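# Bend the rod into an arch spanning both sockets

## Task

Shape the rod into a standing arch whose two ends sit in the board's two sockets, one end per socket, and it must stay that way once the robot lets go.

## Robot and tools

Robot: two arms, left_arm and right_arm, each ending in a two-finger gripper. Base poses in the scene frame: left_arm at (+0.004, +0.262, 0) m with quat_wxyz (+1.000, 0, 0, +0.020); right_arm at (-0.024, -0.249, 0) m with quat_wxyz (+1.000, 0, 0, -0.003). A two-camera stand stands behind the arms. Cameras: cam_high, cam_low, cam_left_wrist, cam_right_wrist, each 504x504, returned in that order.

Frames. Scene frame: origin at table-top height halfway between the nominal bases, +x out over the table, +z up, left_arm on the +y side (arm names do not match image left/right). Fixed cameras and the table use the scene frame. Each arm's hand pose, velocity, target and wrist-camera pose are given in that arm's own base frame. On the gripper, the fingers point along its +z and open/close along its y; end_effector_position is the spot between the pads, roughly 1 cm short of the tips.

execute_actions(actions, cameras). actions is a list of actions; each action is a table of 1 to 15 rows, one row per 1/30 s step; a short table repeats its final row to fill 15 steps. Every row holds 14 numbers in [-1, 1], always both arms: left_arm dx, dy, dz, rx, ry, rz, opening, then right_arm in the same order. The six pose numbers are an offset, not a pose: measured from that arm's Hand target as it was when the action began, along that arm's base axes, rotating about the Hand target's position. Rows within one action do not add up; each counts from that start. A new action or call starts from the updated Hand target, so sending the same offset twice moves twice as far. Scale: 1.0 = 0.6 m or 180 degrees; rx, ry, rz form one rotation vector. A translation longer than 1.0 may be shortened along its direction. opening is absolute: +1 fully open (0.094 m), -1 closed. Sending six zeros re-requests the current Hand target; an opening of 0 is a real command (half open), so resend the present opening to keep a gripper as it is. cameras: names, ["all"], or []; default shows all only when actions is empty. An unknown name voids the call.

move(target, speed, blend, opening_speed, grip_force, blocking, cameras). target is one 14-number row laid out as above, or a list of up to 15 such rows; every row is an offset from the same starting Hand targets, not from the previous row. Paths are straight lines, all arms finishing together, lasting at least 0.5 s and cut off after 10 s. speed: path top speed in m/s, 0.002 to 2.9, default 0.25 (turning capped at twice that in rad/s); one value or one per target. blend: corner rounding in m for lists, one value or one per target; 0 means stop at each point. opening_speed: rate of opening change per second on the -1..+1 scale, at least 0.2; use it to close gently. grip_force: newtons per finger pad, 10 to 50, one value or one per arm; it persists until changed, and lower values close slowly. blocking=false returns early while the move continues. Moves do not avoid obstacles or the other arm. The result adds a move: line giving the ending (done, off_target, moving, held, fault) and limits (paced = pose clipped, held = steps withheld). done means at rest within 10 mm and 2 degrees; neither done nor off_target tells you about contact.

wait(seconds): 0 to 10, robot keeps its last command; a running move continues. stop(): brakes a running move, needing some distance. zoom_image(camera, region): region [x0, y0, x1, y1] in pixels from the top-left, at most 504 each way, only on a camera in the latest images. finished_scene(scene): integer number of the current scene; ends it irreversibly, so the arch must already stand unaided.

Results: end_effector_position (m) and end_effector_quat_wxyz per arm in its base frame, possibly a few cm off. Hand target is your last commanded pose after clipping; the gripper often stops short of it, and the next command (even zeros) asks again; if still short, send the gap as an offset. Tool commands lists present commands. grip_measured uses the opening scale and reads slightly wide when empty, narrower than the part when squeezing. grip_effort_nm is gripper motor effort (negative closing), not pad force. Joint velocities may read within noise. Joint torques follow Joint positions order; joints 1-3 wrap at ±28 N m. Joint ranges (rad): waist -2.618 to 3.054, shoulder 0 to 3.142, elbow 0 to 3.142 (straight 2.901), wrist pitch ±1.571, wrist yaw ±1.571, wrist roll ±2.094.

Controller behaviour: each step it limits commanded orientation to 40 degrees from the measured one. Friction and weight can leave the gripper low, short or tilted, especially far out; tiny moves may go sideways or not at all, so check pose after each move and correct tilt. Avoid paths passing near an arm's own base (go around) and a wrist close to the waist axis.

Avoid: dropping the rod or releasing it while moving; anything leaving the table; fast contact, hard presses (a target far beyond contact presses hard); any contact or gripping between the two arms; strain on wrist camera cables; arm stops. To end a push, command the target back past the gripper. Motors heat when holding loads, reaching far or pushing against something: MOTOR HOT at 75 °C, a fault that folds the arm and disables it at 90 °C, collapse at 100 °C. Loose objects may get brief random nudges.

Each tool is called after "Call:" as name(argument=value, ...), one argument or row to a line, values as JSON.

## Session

Call:
execute_actions(
  actions=[],
)

Call:
zoom_image(
  camera="cam_high",
  region=[120, 190, 320, 450],
)

Scene clock: 0.00 s.
left_arm: end_effector_position=(+0.4121, -0.1459, +0.2706) grip_measured=+1.000 grip_effort_nm=n/a end_effector_quat_wxyz=(+0.602, +0.071, +0.775, -0.178) | right_arm: end_effector_position=(+0.3496, +0.0760, +0.3214) grip_measured=+1.000 grip_effort_nm=n/a end_effector_quat_wxyz=(+0.529, -0.212, +0.798, +0.196)
Joint positions: left_arm=[-0.316 1.289 0.873 0.202 0.061 -0.182 0.094] | right_arm=[-0.08 1.133 1.155 -0.491 -0.639 -0.198 0.094]
Joint velocities: within noise
Joint torques (N m): no reading
Heat: left arm: 31 °C; right arm: 30 °C.
Hand target: left_arm +0.4125, -0.1460, +0.2861; +0.617, +0.071, +0.762, -0.181 | right_arm +0.3491, +0.0759, +0.3252; +0.532, -0.212, +0.796, +0.195
Tool commands: left_gripper/opening=+1.0 right_gripper/opening=+1.0

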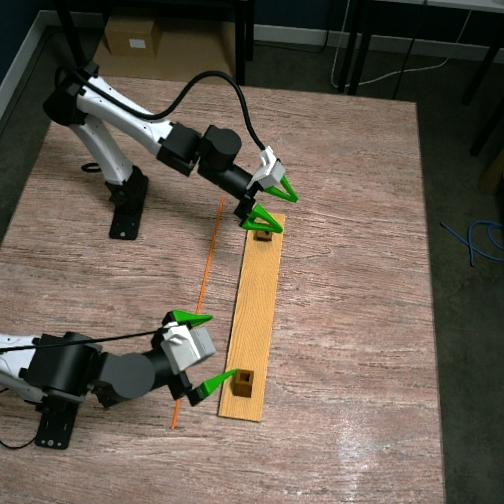

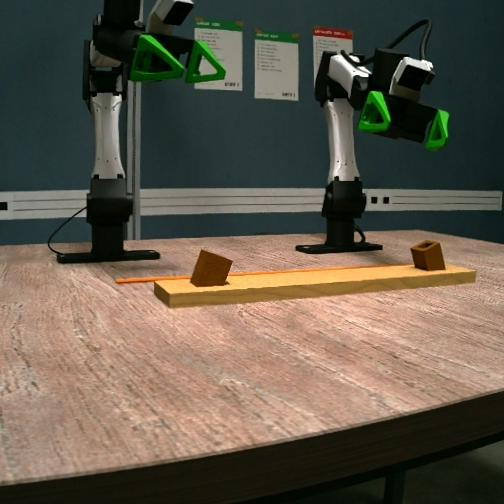

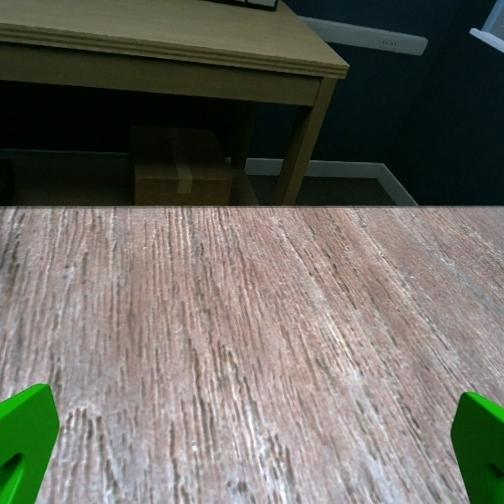

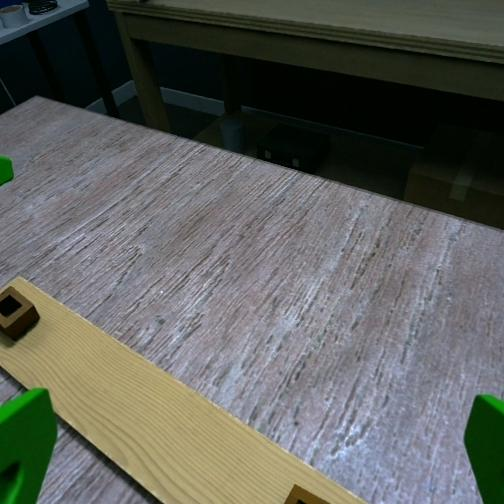

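Scaled by 1.938 from the camera's 504x504 image, which has a finer 720x720 frame.

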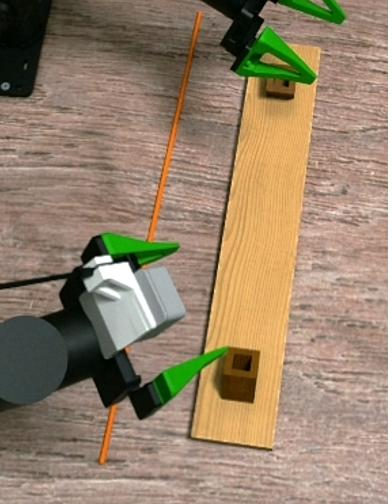

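Call:
move(
  target=[
    [-0.15,0.15,-0.08,-0.14,0.26,0.27,1,-0.11,-0.11,-0.12,0.11,0.25,-0.34,1],
    [-0.2375,0.243,-0.26,-0.238,0.437,0.456,1,-0.19,-0.177,-0.258,0.19,0.411,-0.57,1],
  ],
  blend=[0.05,0],
  speed=0.4,
  cameras=["cam_left_wrist","cam_right_wrist"],
)

Scene clock: 9.80 s.
left_arm: end_effector_position=(+0.2761, -0.0008, +0.1320) grip_measured=+1.000 grip_effort_nm=0.02 end_effector_quat_wxyz=(-0.013, +0.699, -0.715, +0.008) | right_arm: end_effector_position=(+0.2364, -0.0303, +0.1714) grip_measured=+1.000 grip_effort_nm=-0.01 end_effector_quat_wxyz=(+0.012, +0.699, +0.715, +0.002)
Joint positions: left_arm=[-0.007 1.558 1.328 -1.311 -0.007 -1.555 0.094] | right_arm=[-0.12 1.437 1.373 -1.486 0.01 1.429 0.094]
Joint torques (N m): left_arm=[0.94 -4.49 5.56 0.11 0.21 -0.25] | right_arm=[-0.36 -4.05 7.47 0.22 0.06 0.14]
Heat: left arm: 33 °C; right arm: 33 °C.
Hand target: left_arm +0.2700, -0.0002, +0.1301; +0.000, +0.707, -0.707, -0.001 | right_arm +0.2350, -0.0302, +0.1703; +0.001, +0.706, +0.708, -0.001
Off the commanded pose: left_arm 0.006 m, 2 deg | right_arm 0.002 m, 2 deg.
move: done
Images, in order (width x height): cam_left_wrist 504x504, cam_right_wrist 504x504.

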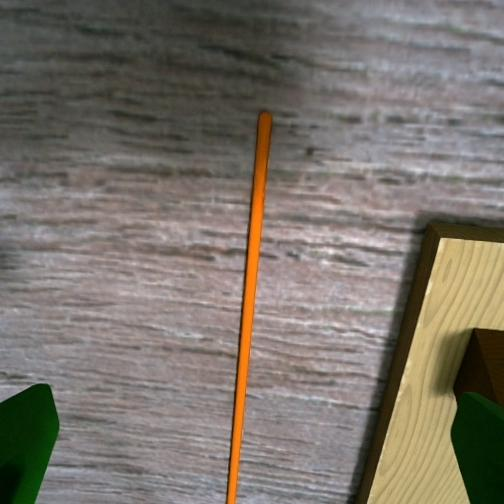

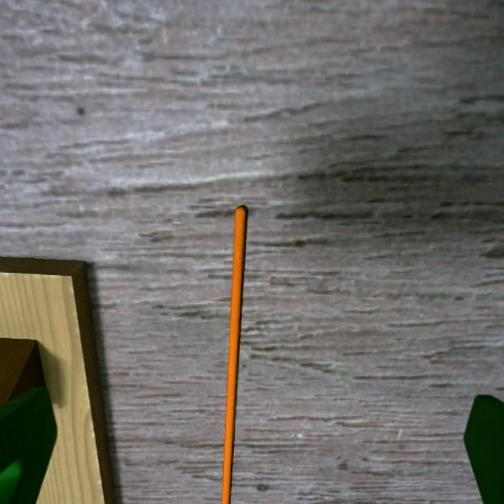

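Call:
move(
  target=[-0.013,0.012,-0.142,0.083,0,-0.026,0.5,0,0,0,0,0,-0.016,0.5],
  cameras=["cam_left_wrist"],
)

Scene clock: 13.33 s.
left_arm: end_effector_position=(+0.2626, +0.0050, +0.0459) grip_measured=+0.502 grip_effort_nm=-0.06 end_effector_quat_wxyz=(+0.086, -0.668, +0.734, +0.084) | right_arm: end_effector_position=(+0.2363, -0.0302, +0.1714) grip_measured=+0.502 grip_effort_nm=-0.13 end_effector_quat_wxyz=(+0.011, +0.717, +0.697, +0.003)
Joint positions: left_arm=[-0.139 1.602 1.003 -0.993 -0.24 -1.619 0.071] | right_arm=[-0.12 1.437 1.373 -1.486 0.01 1.479 0.071]
Joint torques (N m): left_arm=[-0.09 -4.46 5.22 0.23 -0.18 -0.24] | right_arm=[-0.36 -4.05 7.47 0.21 0.05 0.15]
Heat: left arm: 33 °C; right arm: 33 °C.
Hand target: left_arm +0.2622, +0.0070, +0.0449; +0.092, -0.671, +0.730, +0.093 | right_arm +0.2350, -0.0302, +0.1703; +0.001, +0.723, +0.690, -0.001
Off the commanded pose: left_arm 0.002 m, 1 deg | right_arm 0.002 m, 2 deg.
move: done
Images, in order (width x height): cam_left_wrist 504x504.

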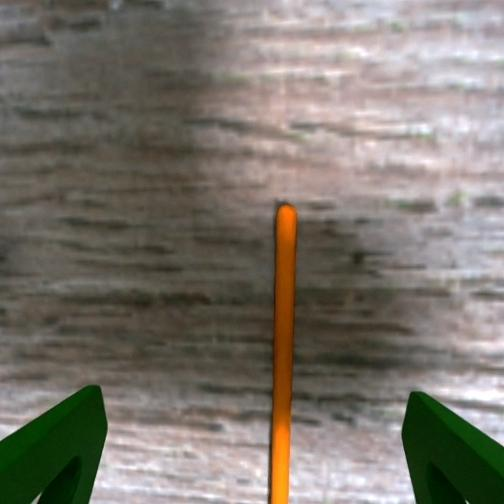

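Call:
move(
  target=[0.01,0.012,-0.055,0,0,-0.005,0.2,0,0,0,0,0,0,0.5],
  speed=0.12,
  cameras=["cam_left_wrist"],
)

Scene clock: 15.33 s.
left_arm: end_effector_position=(+0.2694, +0.0088, +0.0134) grip_measured=+0.202 grip_effort_nm=-0.07 end_effector_quat_wxyz=(+0.089, -0.668, +0.735, +0.081) | right_arm: end_effector_position=(+0.2363, -0.0302, +0.1714) grip_measured=+0.502 grip_effort_nm=-0.14 end_effector_quat_wxyz=(+0.011, +0.717, +0.697, +0.003)
Joint positions: left_arm=[-0.123 1.67 0.935 -0.843 -0.242 -1.599 0.056] | right_arm=[-0.12 1.437 1.373 -1.486 0.01 1.479 0.071]
Joint torques (N m): left_arm=[1.03 -4.71 4.88 0.28 -0.19 0.06] | right_arm=[-0.36 -4.05 7.47 0.21 0.05 0.15]
Heat: left arm: 33 °C; right arm: 34 °C.
Hand target: left_arm +0.2683, +0.0142, +0.0119; +0.092, -0.666, +0.735, +0.092 | right_arm +0.2350, -0.0302, +0.1703; +0.001, +0.723, +0.690, -0.001
Off the commanded pose: left_arm 0.006 m, 1 deg | right_arm 0.002 m, 2 deg.
move: done
Images, in order (width x height): cam_left_wrist 504x504.

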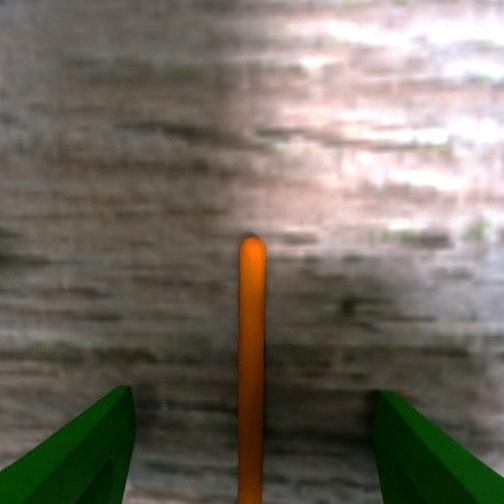

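Call:
move(
  target=[
    [-0.006,0,-0.009,0,0,0,0.2,0,0,0,0,0,0,0.5],
    [-0.006,0,-0.009,0,0,0,-1,0,0,0,0,0,0,0.5],
  ],
  speed=0.05,
  opening_speed=0.6,
  cameras=["cam_left_wrist"],
)

Scene clock: 19.10 s.
left_arm: end_effector_position=(+0.2740, +0.0100, +0.0102) grip_measured=-0.913 grip_effort_nm=-0.97 end_effector_quat_wxyz=(+0.101, -0.668, +0.733, +0.075) | right_arm: end_effector_position=(+0.2363, -0.0302, +0.1714) grip_measured=+0.502 grip_effort_nm=-0.14 end_effector_quat_wxyz=(+0.011, +0.717, +0.697, +0.003)
Joint positions: left_arm=[-0.123 1.67 0.918 -0.8 -0.252 -1.599 0.004] | right_arm=[-0.12 1.437 1.373 -1.486 0.01 1.479 0.071]
Joint torques (N m): left_arm=[0.91 -4.82 4 0.12 -0.08 0.04] | right_arm=[-0.36 -4.05 7.49 0.21 0.05 0.16]
Heat: left arm: 33 °C; right arm: 34 °C.
Hand target: left_arm +0.2646, +0.0141, +0.0065; +0.092, -0.666, +0.735, +0.092 | right_arm +0.2350, -0.0302, +0.1703; +0.001, +0.723, +0.690, -0.001
Off the commanded pose: left_arm 0.011 m, 2 deg | right_arm 0.002 m, 2 deg.
move: off_target (left_arm)
Images, in order (width x height): cam_left_wrist 504x504.

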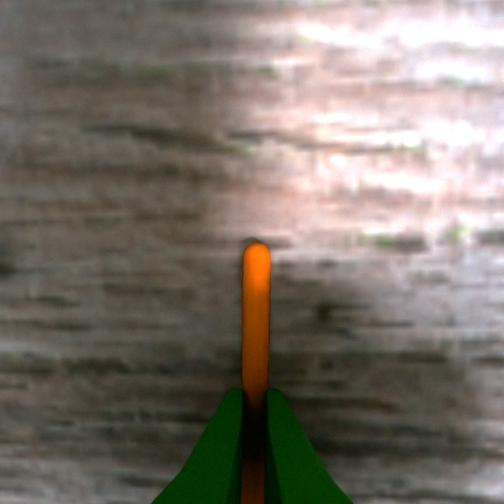

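Call:
move(
  target=[
    [0.02,-0.04,0.32,0.11,0,0,-1,0,0,0,0,0,0,0.5],
    [0.02,-0.04,0.32,0.11,0,0,-1,0.033,0.035,-0.195,-0.045,0,0,0.3],
  ],
  speed=0.15,
  cameras=["cam_low","cam_right_wrist","cam_high"],
)

Scene clock: 25.60 s.
left_arm: end_effector_position=(+0.2832, -0.0139, +0.1823) grip_measured=-0.914 grip_effort_nm=-1.01 end_effector_quat_wxyz=(+0.225, -0.627, +0.729, +0.158) | right_arm: end_effector_position=(+0.2556, -0.0092, +0.0595) grip_measured=+0.302 grip_effort_nm=-0.14 end_effector_quat_wxyz=(+0.052, +0.720, +0.691, -0.042)
Joint positions: left_arm=[-0.376 1.628 1.495 -1.516 -0.551 -1.819 0.004] | right_arm=[0.055 1.54 1.013 -1.04 0.134 1.668 0.061]
Joint torques (N m): left_arm=[-0.12 -7.69 7.54 -0.37 -0.38 -0.23] | right_arm=[0.69 -4.93 5.53 0.46 0.29 0.16]
Heat: left arm: 33 °C; right arm: 35 °C.
Hand target: left_arm +0.2766, -0.0098, +0.1985; +0.205, -0.640, +0.708, +0.217 | right_arm +0.2549, -0.0093, +0.0534; +0.052, +0.722, +0.688, -0.049
Off the commanded pose: left_arm 0.018 m, 8 deg | right_arm 0.006 m, 1 deg.
joint sent to its limit (left arm) — joint 4 (wrist pitch), lower limit. The joint targets are off in orientation, not in position.
move: off_target (left_arm)
Images, in order (width x height): cam_high 504x504, cam_low 504x504, cam_right_wrist 504x504.

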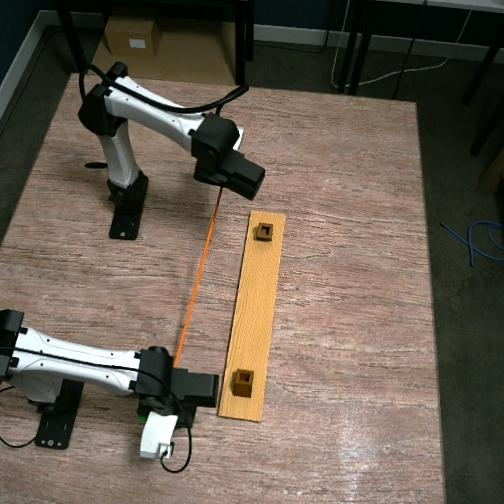

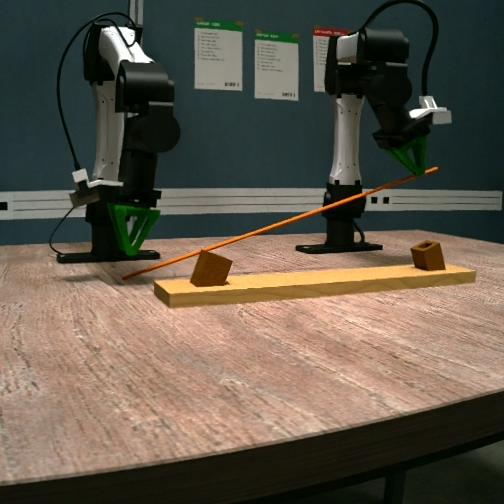

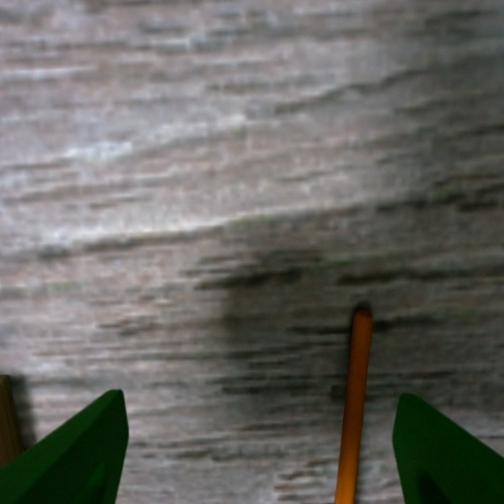

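Call:
move(
  target=[0,0,0,0,0,0,-1,-0.045,0.055,-0.02,0,0,-0.026,0.3],
  speed=0.12,
  cameras=["cam_right_wrist"],
)

Scene clock: 28.97 s.
left_arm: end_effector_position=(+0.2832, -0.0139, +0.1823) grip_measured=-0.914 grip_effort_nm=-1.01 end_effector_quat_wxyz=(+0.225, -0.627, +0.729, +0.158) | right_arm: end_effector_position=(+0.2268, +0.0220, +0.0390) grip_measured=+0.302 grip_effort_nm=-0.13 end_effector_quat_wxyz=(+0.041, +0.747, +0.661, -0.064)
Joint positions: left_arm=[-0.376 1.628 1.495 -1.516 -0.551 -1.819 0.004] | right_arm=[0.2 1.529 0.914 -1.025 0.136 1.897 0.061]
Joint torques (N m): left_arm=[-0.17 -7.64 7.54 -0.36 -0.38 -0.23] | right_arm=[0.8 -8.59 5.04 0.32 0.22 0.19]
Heat: left arm: 34 °C; right arm: 35 °C.
Hand target: left_arm +0.2766, -0.0098, +0.1985; +0.205, -0.640, +0.708, +0.217 | right_arm +0.2278, +0.0236, +0.0413; +0.050, +0.749, +0.658, -0.052
Off the commanded pose: left_arm 0.018 m, 8 deg | right_arm 0.003 m, 2 deg.
joint sent to its limit (left arm) — joint 4 (wrist pitch), lower limit. The joint targets are off in orientation, not in position.
move: off_target (left_arm)
Images, in order (width x height): cam_right_wrist 504x504.

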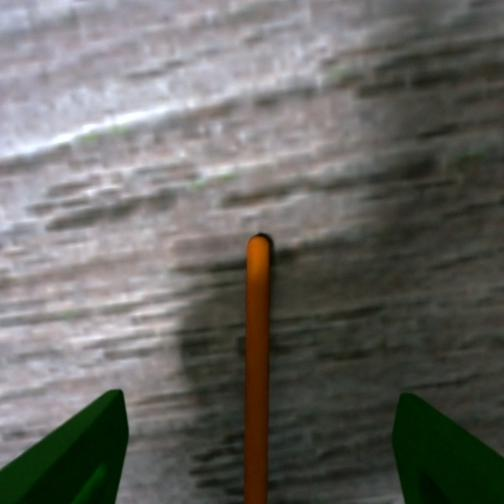

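Call:
move(
  target=[0,0,0,0,0,0,-1,0.002,0.006,-0.038,0,0,0.0,0],
  speed=0.08,
  cameras=["cam_right_wrist","cam_low"],
)

Call:
zoom_image(
  camera="cam_low",
  region=[70, 170, 230, 300],
)

Scene clock: 31.27 s.
left_arm: end_effector_position=(+0.2832, -0.0139, +0.1823) grip_measured=-0.914 grip_effort_nm=-1.01 end_effector_quat_wxyz=(+0.225, -0.627, +0.729, +0.158) | right_arm: end_effector_position=(+0.2316, +0.0263, +0.0258) grip_measured=+0.003 grip_effort_nm=-0.14 end_effector_quat_wxyz=(+0.053, +0.748, +0.660, -0.044)
Joint positions: left_arm=[-0.376 1.628 1.495 -1.516 -0.551 -1.819 0.004] | right_arm=[0.214 1.529 0.859 -0.927 0.136 1.912 0.047]
Joint torques (N m): left_arm=[-0.1 -7.68 7.53 -0.37 -0.37 -0.23] | right_arm=[0.8 -3.95 5 0.42 0.21 0.16]
Heat: left arm: 34 °C; right arm: 35 °C.
Hand target: left_arm +0.2766, -0.0098, +0.1985; +0.205, -0.640, +0.708, +0.217 | right_arm +0.2289, +0.0272, +0.0185; +0.050, +0.749, +0.658, -0.052
Off the commanded pose: left_arm 0.018 m, 8 deg | right_arm 0.008 m, 1 deg.
joint sent to its limit (left arm) — joint 4 (wrist pitch), lower limit. The joint targets are off in orientation, not in position.
move: off_target (left_arm)
Images, in order (width x height): cam_low 504x504, cam_right_wrist 504x504.

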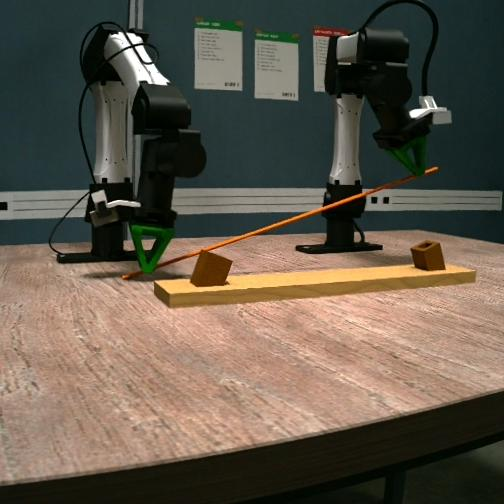

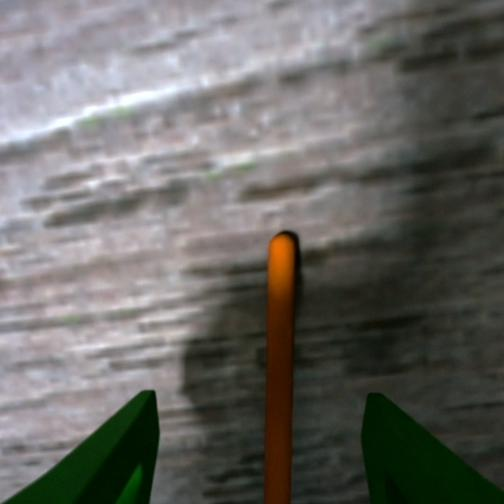

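Scaled by 3.150 from the camera's 504x504 image, which has a finer 720x720 frame.

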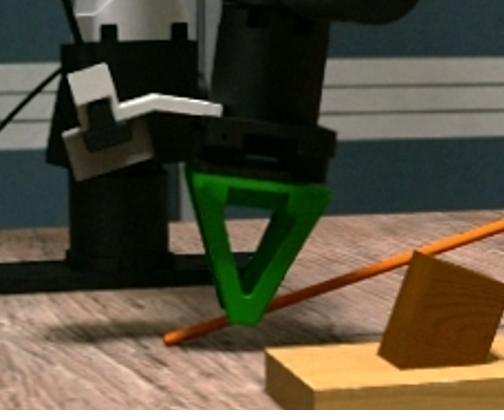

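Call:
move(
  target=[0,0,0,0,0,0,-1,-0.004,0.018,0.004,0,0,0.0,-0.2],
  speed=0.08,
  cameras=["cam_right_wrist","cam_low"],
)

Call:
zoom_image(
  camera="cam_low",
  region=[70, 170, 230, 300],
)

Scene clock: 33.70 s.
left_arm: end_effector_position=(+0.2832, -0.0139, +0.1823) grip_measured=-0.914 grip_effort_nm=-1.01 end_effector_quat_wxyz=(+0.225, -0.627, +0.729, +0.158) | right_arm: end_effector_position=(+0.2302, +0.0373, +0.0258) grip_measured=-0.198 grip_effort_nm=-0.13 end_effector_quat_wxyz=(+0.055, +0.748, +0.660, -0.041)
Joint positions: left_arm=[-0.376 1.628 1.495 -1.516 -0.551 -1.819 0.004] | right_arm=[0.262 1.529 0.859 -0.926 0.136 1.959 0.038]
Joint torques (N m): left_arm=[-0.17 -7.66 7.58 -0.36 -0.37 -0.22] | right_arm=[0.75 -4.05 5.85 0.23 0.19 0.23]
Heat: left arm: 34 °C; right arm: 35 °C.
Hand target: left_arm +0.2766, -0.0098, +0.1985; +0.205, -0.640, +0.708, +0.217 | right_arm +0.2266, +0.0381, +0.0209; +0.050, +0.749, +0.659, -0.051
Off the commanded pose: left_arm 0.018 m, 8 deg | right_arm 0.006 m, 1 deg.
joint sent to its limit (left arm) — joint 4 (wrist pitch), lower limit. The joint targets are off in orientation, not in position.
move: off_target (left_arm)
Images, in order (width x height): cam_low 504x504, cam_right_wrist 504x504.

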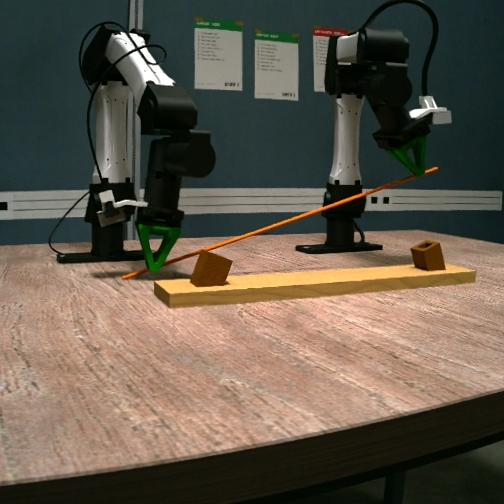

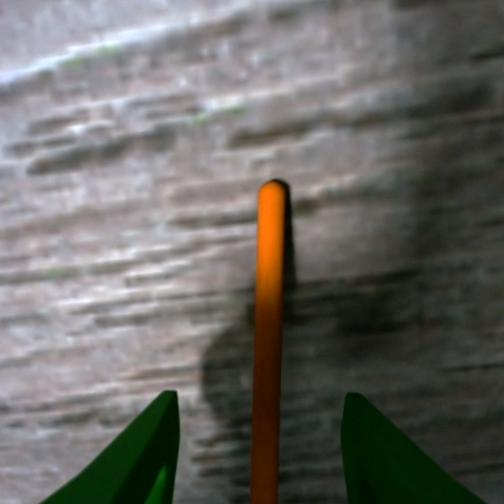

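Scaled by 3.150 from the camera's 504x504 image, which has a finer 720x720 frame.

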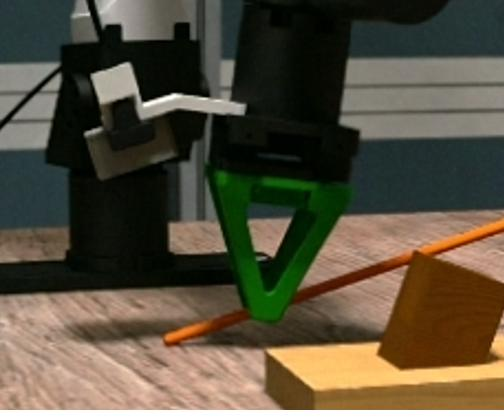

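Call:
move(
  target=[
    [0,0,0,0,0,0,-1,-0.001,0,-0.015,0,0,-0.008,-0.2],
    [0,0,0,0,0,0,-1,-0.001,0,-0.015,0,0,-0.008,-1],
  ],
  speed=0.08,
  opening_speed=0.6,
  cameras=["cam_right_wrist","cam_low"],
)

Call:
zoom_image(
  camera="cam_low",
  region=[70, 170, 230, 300],
)

Scene clock: 37.77 s.
left_arm: end_effector_position=(+0.2832, -0.0138, +0.1824) grip_measured=-0.914 grip_effort_nm=-1.01 end_effector_quat_wxyz=(+0.225, -0.627, +0.729, +0.158) | right_arm: end_effector_position=(+0.2289, +0.0370, +0.0185) grip_measured=-0.883 grip_effort_nm=-1.02 end_effector_quat_wxyz=(+0.053, +0.756, +0.651, -0.046)
Joint positions: left_arm=[-0.376 1.628 1.495 -1.516 -0.552 -1.819 0.004] | right_arm=[0.262 1.549 0.846 -0.905 0.136 1.984 0.006]
Joint torques (N m): left_arm=[-0.13 -7.69 7.57 -0.37 -0.37 -0.23] | right_arm=[0.72 -4.34 4.9 0.36 0.18 0.16]
Heat: left arm: 34 °C; right arm: 34 °C.
Hand target: left_arm +0.2766, -0.0098, +0.1985; +0.205, -0.640, +0.708, +0.217 | right_arm +0.2261, +0.0381, +0.0120; +0.049, +0.757, +0.649, -0.052
Off the commanded pose: left_arm 0.018 m, 8 deg | right_arm 0.007 m, 1 deg.
joint sent to its limit (left arm) — joint 4 (wrist pitch), lower limit. The joint targets are off in orientation, not in position.
move: off_target (left_arm)
Images, in order (width x height): cam_low 504x504, cam_right_wrist 504x504.

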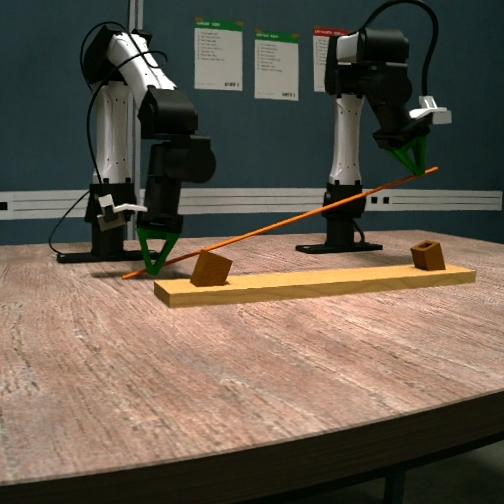

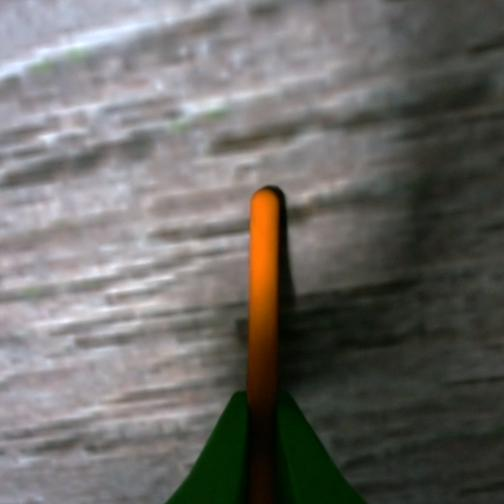

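Scaled by 3.150 from the camera's 504x504 image, which has a finer 720x720 frame.

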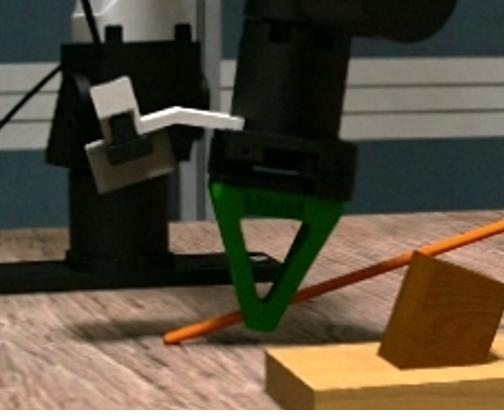

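Call:
move(
  target=[
    [-0.005,0.022,-0.15,-0.097,0,0,-1,0.042,-0.025,0.108,-0.097,-0.0028,0.0185,-1],
    [-0.01,0.015,-0.297,-0.194,0,0,-1,0.083,-0.015,0.215,-0.194,-0.0113,0.0358,-1],
  ],
  speed=0.09,
  blend=[0.03,0],
  cameras=["all"],
)

Call:
zoom_image(
  camera="cam_low",
  region=[310, 170, 470, 300],
)

Scene clock: 48.07 s.
left_arm: end_effector_position=(+0.2721, -0.0005, +0.0227) grip_measured=-0.914 grip_effort_nm=-1.01 end_effector_quat_wxyz=(+0.012, -0.673, +0.739, -0.005) | right_arm: end_effector_position=(+0.2718, +0.0249, +0.1391) grip_measured=-0.883 grip_effort_nm=-1.04 end_effector_quat_wxyz=(+0.262, +0.649, +0.684, -0.205)
Joint positions: left_arm=[-0.008 1.637 0.962 -0.872 -0.009 -1.485 0.004] | right_arm=[0.48 1.709 1.354 -1.473 0.636 2.082 0.005]
Joint torques (N m): left_arm=[0.96 -4.59 5.08 0.32 0.26 0.06] | right_arm=[0.87 -6.02 8.83 -0.25 0.47 0.16]
Heat: left arm: 34 °C; right arm: 35 °C.
Hand target: left_arm +0.2707, -0.0009, +0.0204; +0.004, -0.672, +0.740, -0.006 | right_arm +0.2758, +0.0291, +0.1409; +0.288, +0.671, +0.644, -0.228
Off the commanded pose: left_arm 0.003 m, 1 deg | right_arm 0.006 m, 7 deg.
joint sent to its limit (right arm) — joint 6 (wrist roll), upper limit. The joint targets are off in orientation, not in position.
move: off_target (right_arm)

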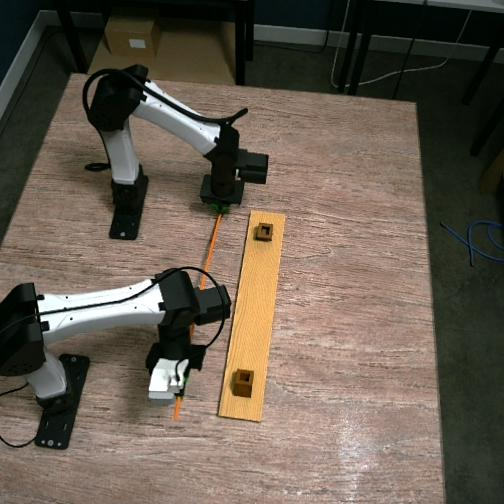

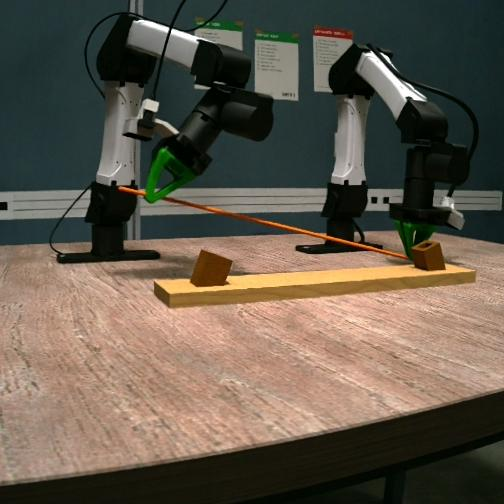

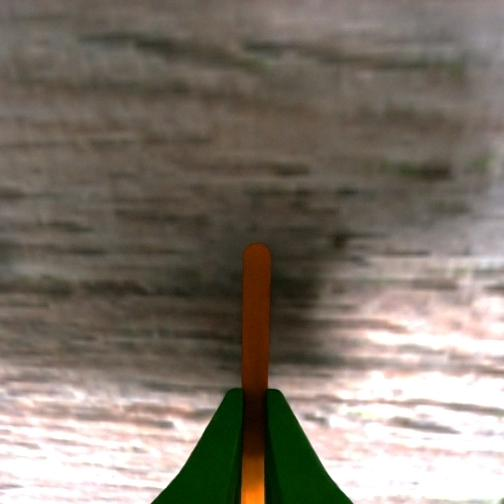

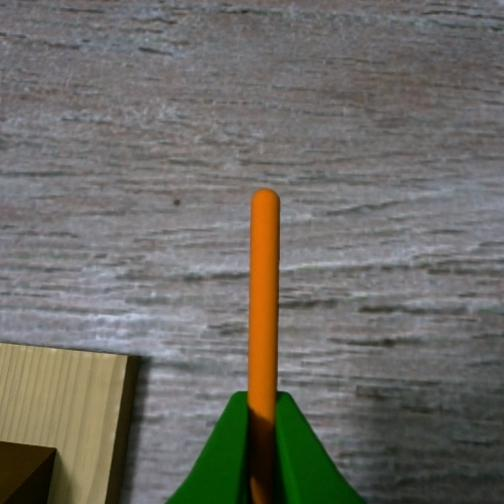

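Scaled by 3.150 from the camera's 504x504 image, which has a finer 720x720 frame.

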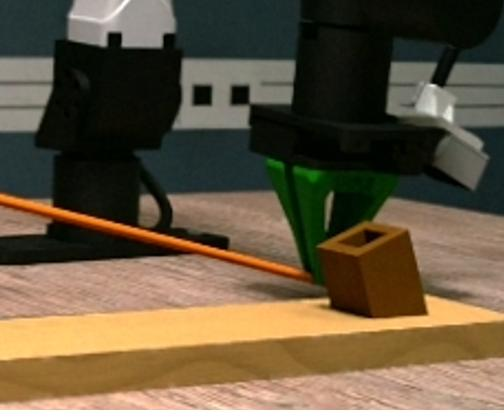

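Call:
move(
  target=[0,0,-0.004,0,0,0,0.0,0,0,0,0,0,0,-1],
  opening_speed=0.7,
  speed=0.06,
  cameras=["cam_left_wrist","cam_low"],
)

Call:
zoom_image(
  camera="cam_low",
  region=[310, 170, 470, 300],
)

Scene clock: 50.93 s.
left_arm: end_effector_position=(+0.2729, -0.0019, +0.0217) grip_measured=-0.002 grip_effort_nm=0.12 end_effector_quat_wxyz=(+0.011, -0.673, +0.740, -0.009) | right_arm: end_effector_position=(+0.2718, +0.0248, +0.1392) grip_measured=-0.883 grip_effort_nm=-1.04 end_effector_quat_wxyz=(+0.263, +0.649, +0.684, -0.205)
Joint positions: left_arm=[-0.008 1.637 0.957 -0.862 -0.001 -1.484 0.047] | right_arm=[0.48 1.709 1.354 -1.473 0.636 2.082 0.005]
Joint torques (N m): left_arm=[0.95 -4.25 5.01 0.35 0.18 0.05] | right_arm=[0.87 -6.02 8.83 -0.27 0.5 0.13]
Heat: left arm: 34 °C; right arm: 35 °C.
Hand target: left_arm +0.2706, -0.0009, +0.0179; +0.004, -0.672, +0.740, -0.005 | right_arm +0.2758, +0.0290, +0.1409; +0.288, +0.671, +0.643, -0.228
Off the commanded pose: left_arm 0.004 m, 1 deg | right_arm 0.006 m, 7 deg.
joint sent to its limit (right arm) — joint 6 (wrist roll), upper limit. The joint targets are off in orientation, not in position.
move: off_target (right_arm)
Images, in order (width x height): cam_low 504x504, cam_left_wrist 504x504.

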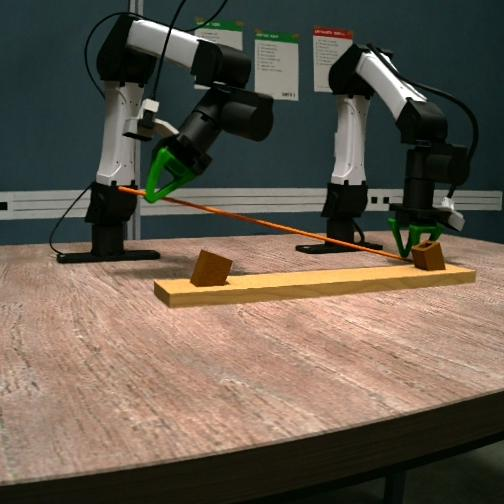

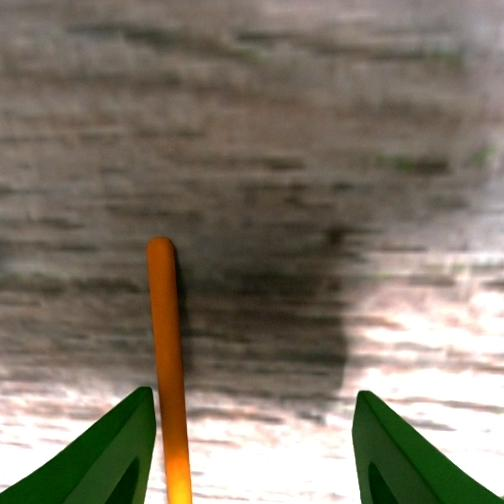

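Scaled by 3.150 from the camera's 504x504 image, which has a finer 720x720 frame.

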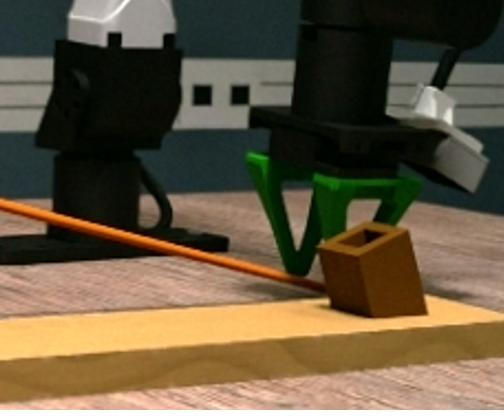

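Call:
move(
  target=[
    [0,0,0.07,0,0,0,0.0,0,0,0,0,0,0,-1],
    [-0.025,-0.045,0.06,0.11,0,0.026,0.2,0,0,0,0,0,0,-1],
  ],
  blend=[0.01,0],
  speed=0.1,
  cameras=["cam_left_wrist","cam_low"],
)

Call:
zoom_image(
  camera="cam_low",
  region=[310, 170, 470, 300],
)

Scene clock: 56.63 s.
left_arm: end_effector_position=(+0.2534, -0.0291, +0.0494) grip_measured=+0.198 grip_effort_nm=0.11 end_effector_quat_wxyz=(-0.112, +0.689, -0.707, -0.114) | right_arm: end_effector_position=(+0.2718, +0.0248, +0.1392) grip_measured=-0.883 grip_effort_nm=-1.04 end_effector_quat_wxyz=(+0.263, +0.649, +0.684, -0.205)
Joint positions: left_arm=[-0.32 1.64 1.04 -1.074 -0.304 -1.881 0.056] | right_arm=[0.48 1.709 1.354 -1.473 0.636 2.082 0.005]
Joint torques (N m): left_arm=[-0.08 -4.36 7.38 -0.18 -0.21 -0.26] | right_arm=[0.85 -6.02 8.84 -0.27 0.5 0.14]
Heat: left arm: 35 °C; right arm: 36 °C.
Hand target: left_arm +0.2556, -0.0278, +0.0539; -0.120, +0.691, -0.702, -0.122 | right_arm +0.2758, +0.0290, +0.1409; +0.288, +0.671, +0.643, -0.228
Off the commanded pose: left_arm 0.005 m, 1 deg | right_arm 0.006 m, 7 deg.
joint sent to its limit (right arm) — joint 6 (wrist roll), upper limit. The joint targets are off in orientation, not in position.
move: off_target (right_arm)
Images, in order (width x height): cam_low 504x504, cam_left_wrist 504x504.

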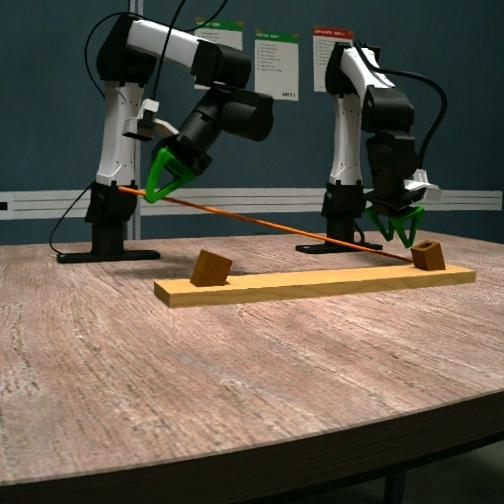

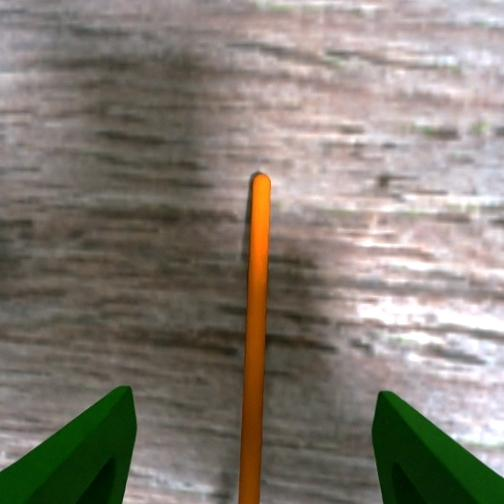

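Scaled by 3.150 from the camera's 504x504 image, which has a finer 720x720 frame.

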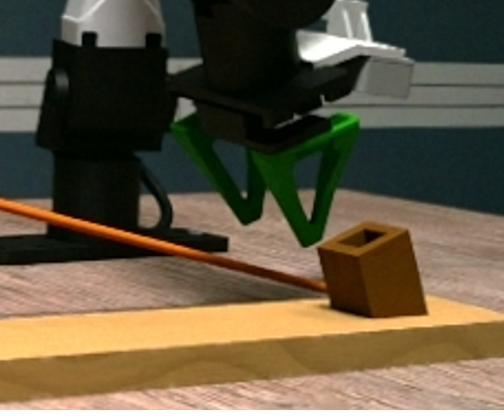

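Call:
move(
  target=[-0.001,0.0,-0.044,0,0,-0.008,0.1,0,0,0,0,0,0,-1],
  speed=0.08,
  cameras=["cam_left_wrist","cam_low"],
)

Call:
zoom_image(
  camera="cam_low",
  region=[310, 170, 470, 300],
)

Scene clock: 59.40 s.
left_arm: end_effector_position=(+0.2559, -0.0295, +0.0286) grip_measured=+0.102 grip_effort_nm=-0.06 end_effector_quat_wxyz=(-0.115, +0.690, -0.706, -0.111) | right_arm: end_effector_position=(+0.2718, +0.0248, +0.1392) grip_measured=-0.883 grip_effort_nm=-1.04 end_effector_quat_wxyz=(+0.263, +0.649, +0.684, -0.205)
Joint positions: left_arm=[-0.32 1.674 0.989 -0.98 -0.307 -1.881 0.052] | right_arm=[0.48 1.709 1.354 -1.473 0.636 2.082 0.005]
Joint torques (N m): left_arm=[-0.32 -4.66 4.79 0.08 -0.24 0.03] | right_arm=[0.85 -6.02 8.83 -0.27 0.5 0.14]
Heat: left arm: 35 °C; right arm: 36 °C.
Hand target: left_arm +0.2550, -0.0278, +0.0275; -0.121, +0.682, -0.711, -0.121 | right_arm +0.2758, +0.0290, +0.1409; +0.288, +0.671, +0.643, -0.228
Off the commanded pose: left_arm 0.002 m, 2 deg | right_arm 0.006 m, 7 deg.
joint sent to its limit (right arm) — joint 6 (wrist roll), upper limit. The joint targets are off in orientation, not in position.
move: off_target (right_arm)
Images, in order (width x height): cam_low 504x504, cam_left_wrist 504x504.

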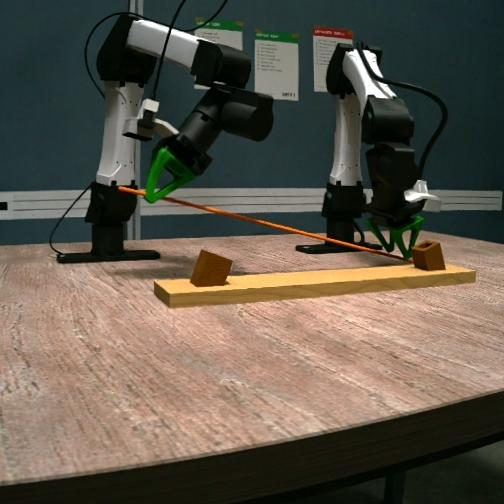

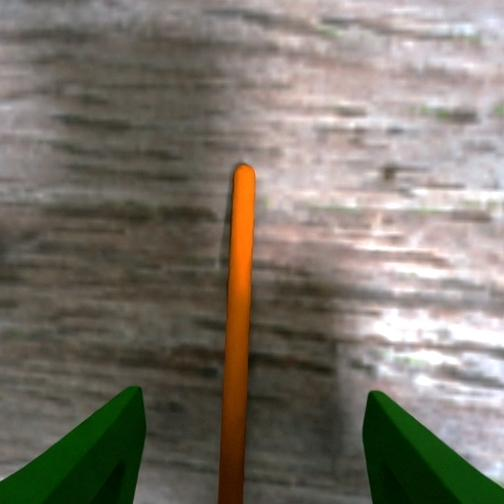

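Scaled by 3.150 from the camera's 504x504 image, which has a finer 720x720 frame.

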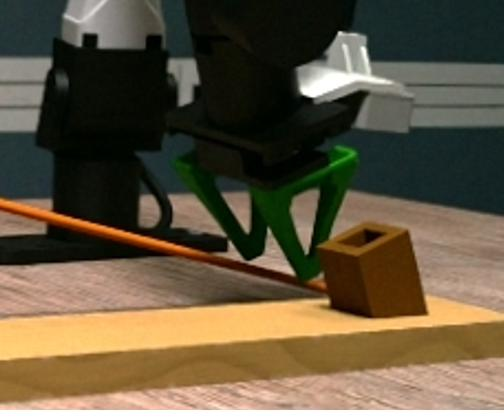

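Call:
move(
  target=[-0.009,0.01,-0.018,0,0,-0.01,0,0,0,0,0,0,0,-1],
  speed=0.08,
  cameras=["cam_left_wrist","cam_low"],
)

Call:
zoom_image(
  camera="cam_low",
  region=[310, 170, 470, 300],
)

Scene clock: 61.63 s.
left_arm: end_effector_position=(+0.2492, -0.0265, +0.0145) grip_measured=+0.002 grip_effort_nm=-0.07 end_effector_quat_wxyz=(-0.114, +0.674, -0.721, -0.114) | right_arm: end_effector_position=(+0.2718, +0.0248, +0.1392) grip_measured=-0.883 grip_effort_nm=-1.04 end_effector_quat_wxyz=(+0.263, +0.649, +0.684, -0.205)
Joint positions: left_arm=[-0.32 1.674 0.925 -0.916 -0.311 -1.837 0.047] | right_arm=[0.48 1.709 1.354 -1.473 0.636 2.082 0.005]
Joint torques (N m): left_arm=[0.81 -5.76 4.59 0.07 -0.25 0.04] | right_arm=[0.85 -6.02 8.83 -0.27 0.5 0.14]
Heat: left arm: 35 °C; right arm: 36 °C.
Hand target: left_arm +0.2496, -0.0218, +0.0167; -0.123, +0.671, -0.722, -0.119 | right_arm +0.2758, +0.0290, +0.1409; +0.288, +0.671, +0.643, -0.228
Off the commanded pose: left_arm 0.005 m, 1 deg | right_arm 0.006 m, 7 deg.
joint sent to its limit (right arm) — joint 6 (wrist roll), upper limit. The joint targets are off in orientation, not in position.
move: off_target (right_arm)
Images, in order (width x height): cam_low 504x504, cam_left_wrist 504x504.

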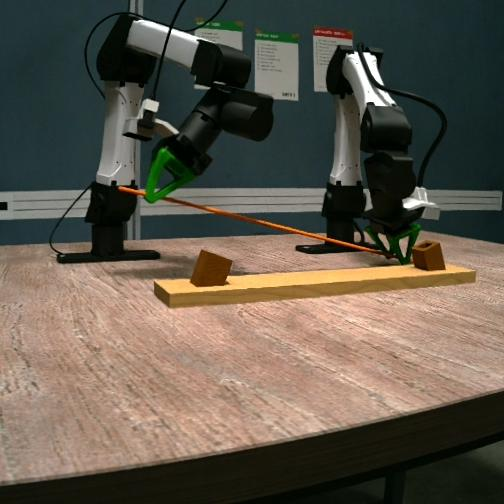

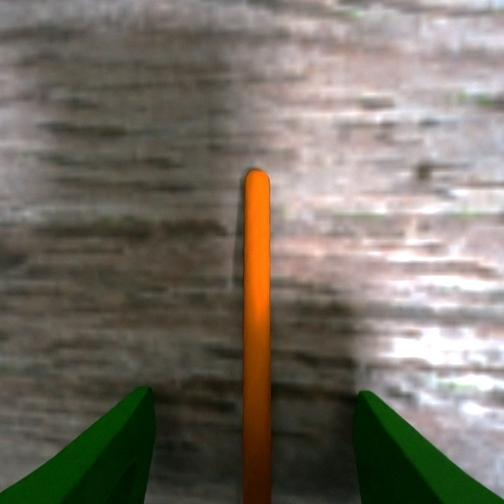

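Scaled by 3.150 from the camera's 504x504 image, which has a finer 720x720 frame.

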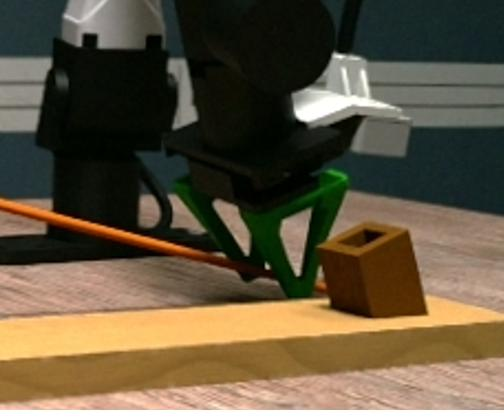

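Call:
move(
  target=[0,0,0,0,0,0,-1,0,0,0,0,0,0,-1],
  speed=0.08,
  opening_speed=0.6,
  cameras=["cam_left_wrist","cam_low"],
)

Call:
zoom_image(
  camera="cam_low",
  region=[310, 170, 470, 300],
)

Scene clock: 64.57 s.
left_arm: end_effector_position=(+0.2494, -0.0266, +0.0144) grip_measured=-0.902 grip_effort_nm=-0.99 end_effector_quat_wxyz=(-0.115, +0.673, -0.721, -0.114) | right_arm: end_effector_position=(+0.2718, +0.0248, +0.1392) grip_measured=-0.883 grip_effort_nm=-1.04 end_effector_quat_wxyz=(+0.263, +0.649, +0.684, -0.205)
Joint positions: left_arm=[-0.32 1.674 0.925 -0.915 -0.311 -1.837 0.005] | right_arm=[0.48 1.709 1.354 -1.473 0.636 2.082 0.005]
Joint torques (N m): left_arm=[0.81 -5.81 4.56 0.07 -0.23 0.05] | right_arm=[0.87 -6.02 8.83 -0.27 0.5 0.13]
Heat: left arm: 34 °C; right arm: 37 °C.
Hand target: left_arm +0.2497, -0.0219, +0.0167; -0.123, +0.671, -0.722, -0.119 | right_arm +0.2758, +0.0290, +0.1409; +0.288, +0.671, +0.643, -0.228
Off the commanded pose: left_arm 0.005 m, 1 deg | right_arm 0.006 m, 7 deg.
joint sent to its limit (right arm) — joint 6 (wrist roll), upper limit. The joint targets are off in orientation, not in position.
move: off_target (right_arm)
Images, in order (width x height): cam_low 504x504, cam_left_wrist 504x504.

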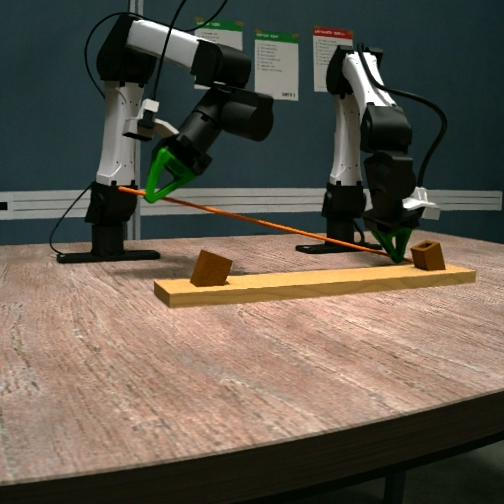

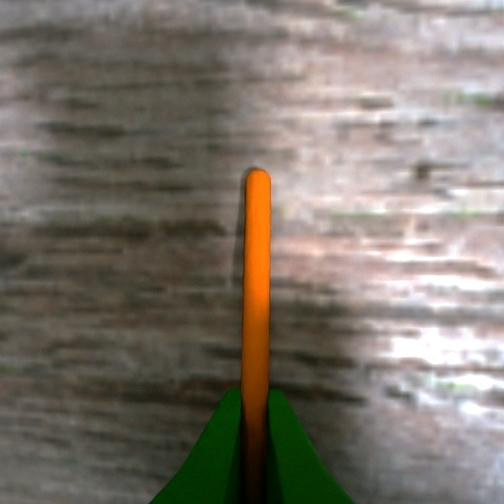

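Scaled by 3.150 from the camera's 504x504 image, which has a finer 720x720 frame.

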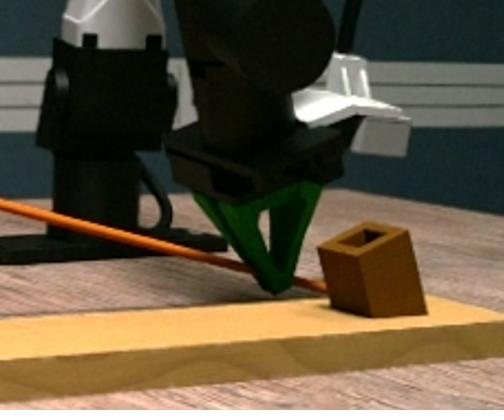

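Call:
move(
  target=[0.049,-0.0385,0.2555,-0.114,0.004,-0.018,-1,0.039,-0.0103,0.0485,0.275,-0.003,-0.006,-1],
  speed=0.08,
  cameras=["all"],
)

Scene clock: 82.50 s.
left_arm: end_effector_position=(+0.2807, -0.0393, +0.1651) grip_measured=-0.903 grip_effort_nm=-1.01 end_effector_quat_wxyz=(+0.017, -0.666, +0.746, -0.001) | right_arm: end_effector_position=(+0.2916, +0.0155, +0.1567) grip_measured=-0.883 grip_effort_nm=-1.04 end_effector_quat_wxyz=(-0.019, +0.738, +0.674, +0.025)
Joint positions: left_arm=[-0.155 1.601 1.502 -1.449 -0.025 -1.612 0.005] | right_arm=[0.017 1.639 1.508 -1.427 -0.061 1.679 0.005]
Joint torques (N m): left_arm=[0.68 -4.92 7.87 0.08 0.53 0.13] | right_arm=[-0.18 -9.77 9.52 0.41 -0.37 0.03]
Heat: left arm: 35 °C; right arm: 38 °C.
Hand target: left_arm +0.2790, -0.0450, +0.1700; +0.000, -0.661, +0.751, -0.011 | right_arm +0.2992, +0.0229, +0.1701; -0.018, +0.737, +0.673, +0.063
Off the commanded pose: left_arm 0.008 m, 2 deg | right_arm 0.017 m, 4 deg.
move: off_target (right_arm)

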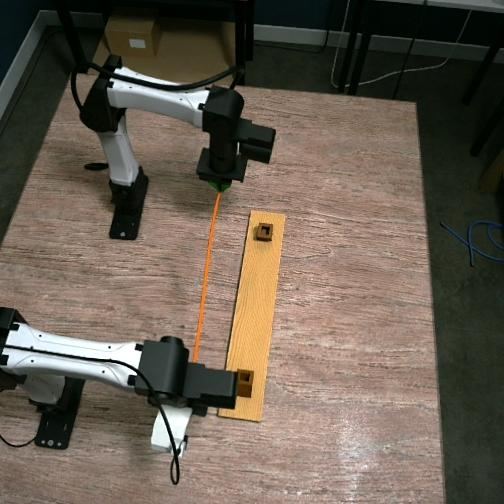

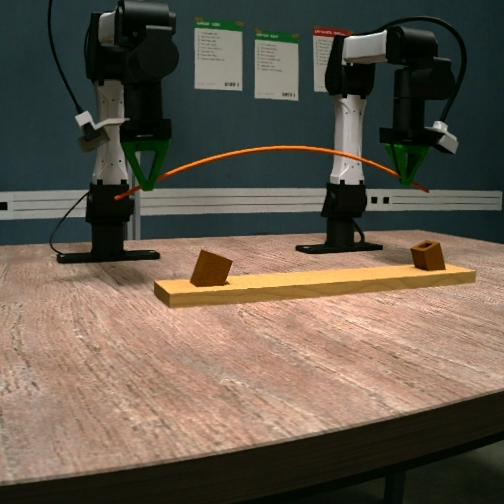

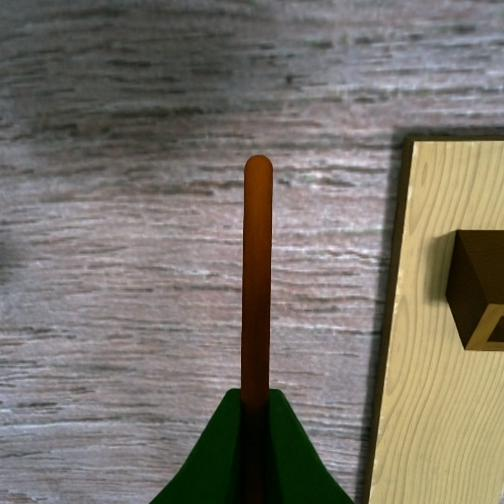

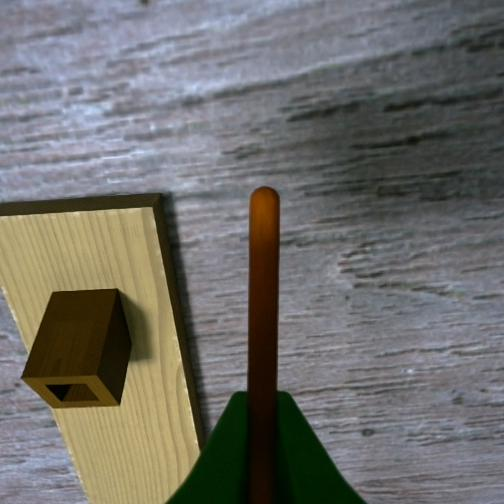

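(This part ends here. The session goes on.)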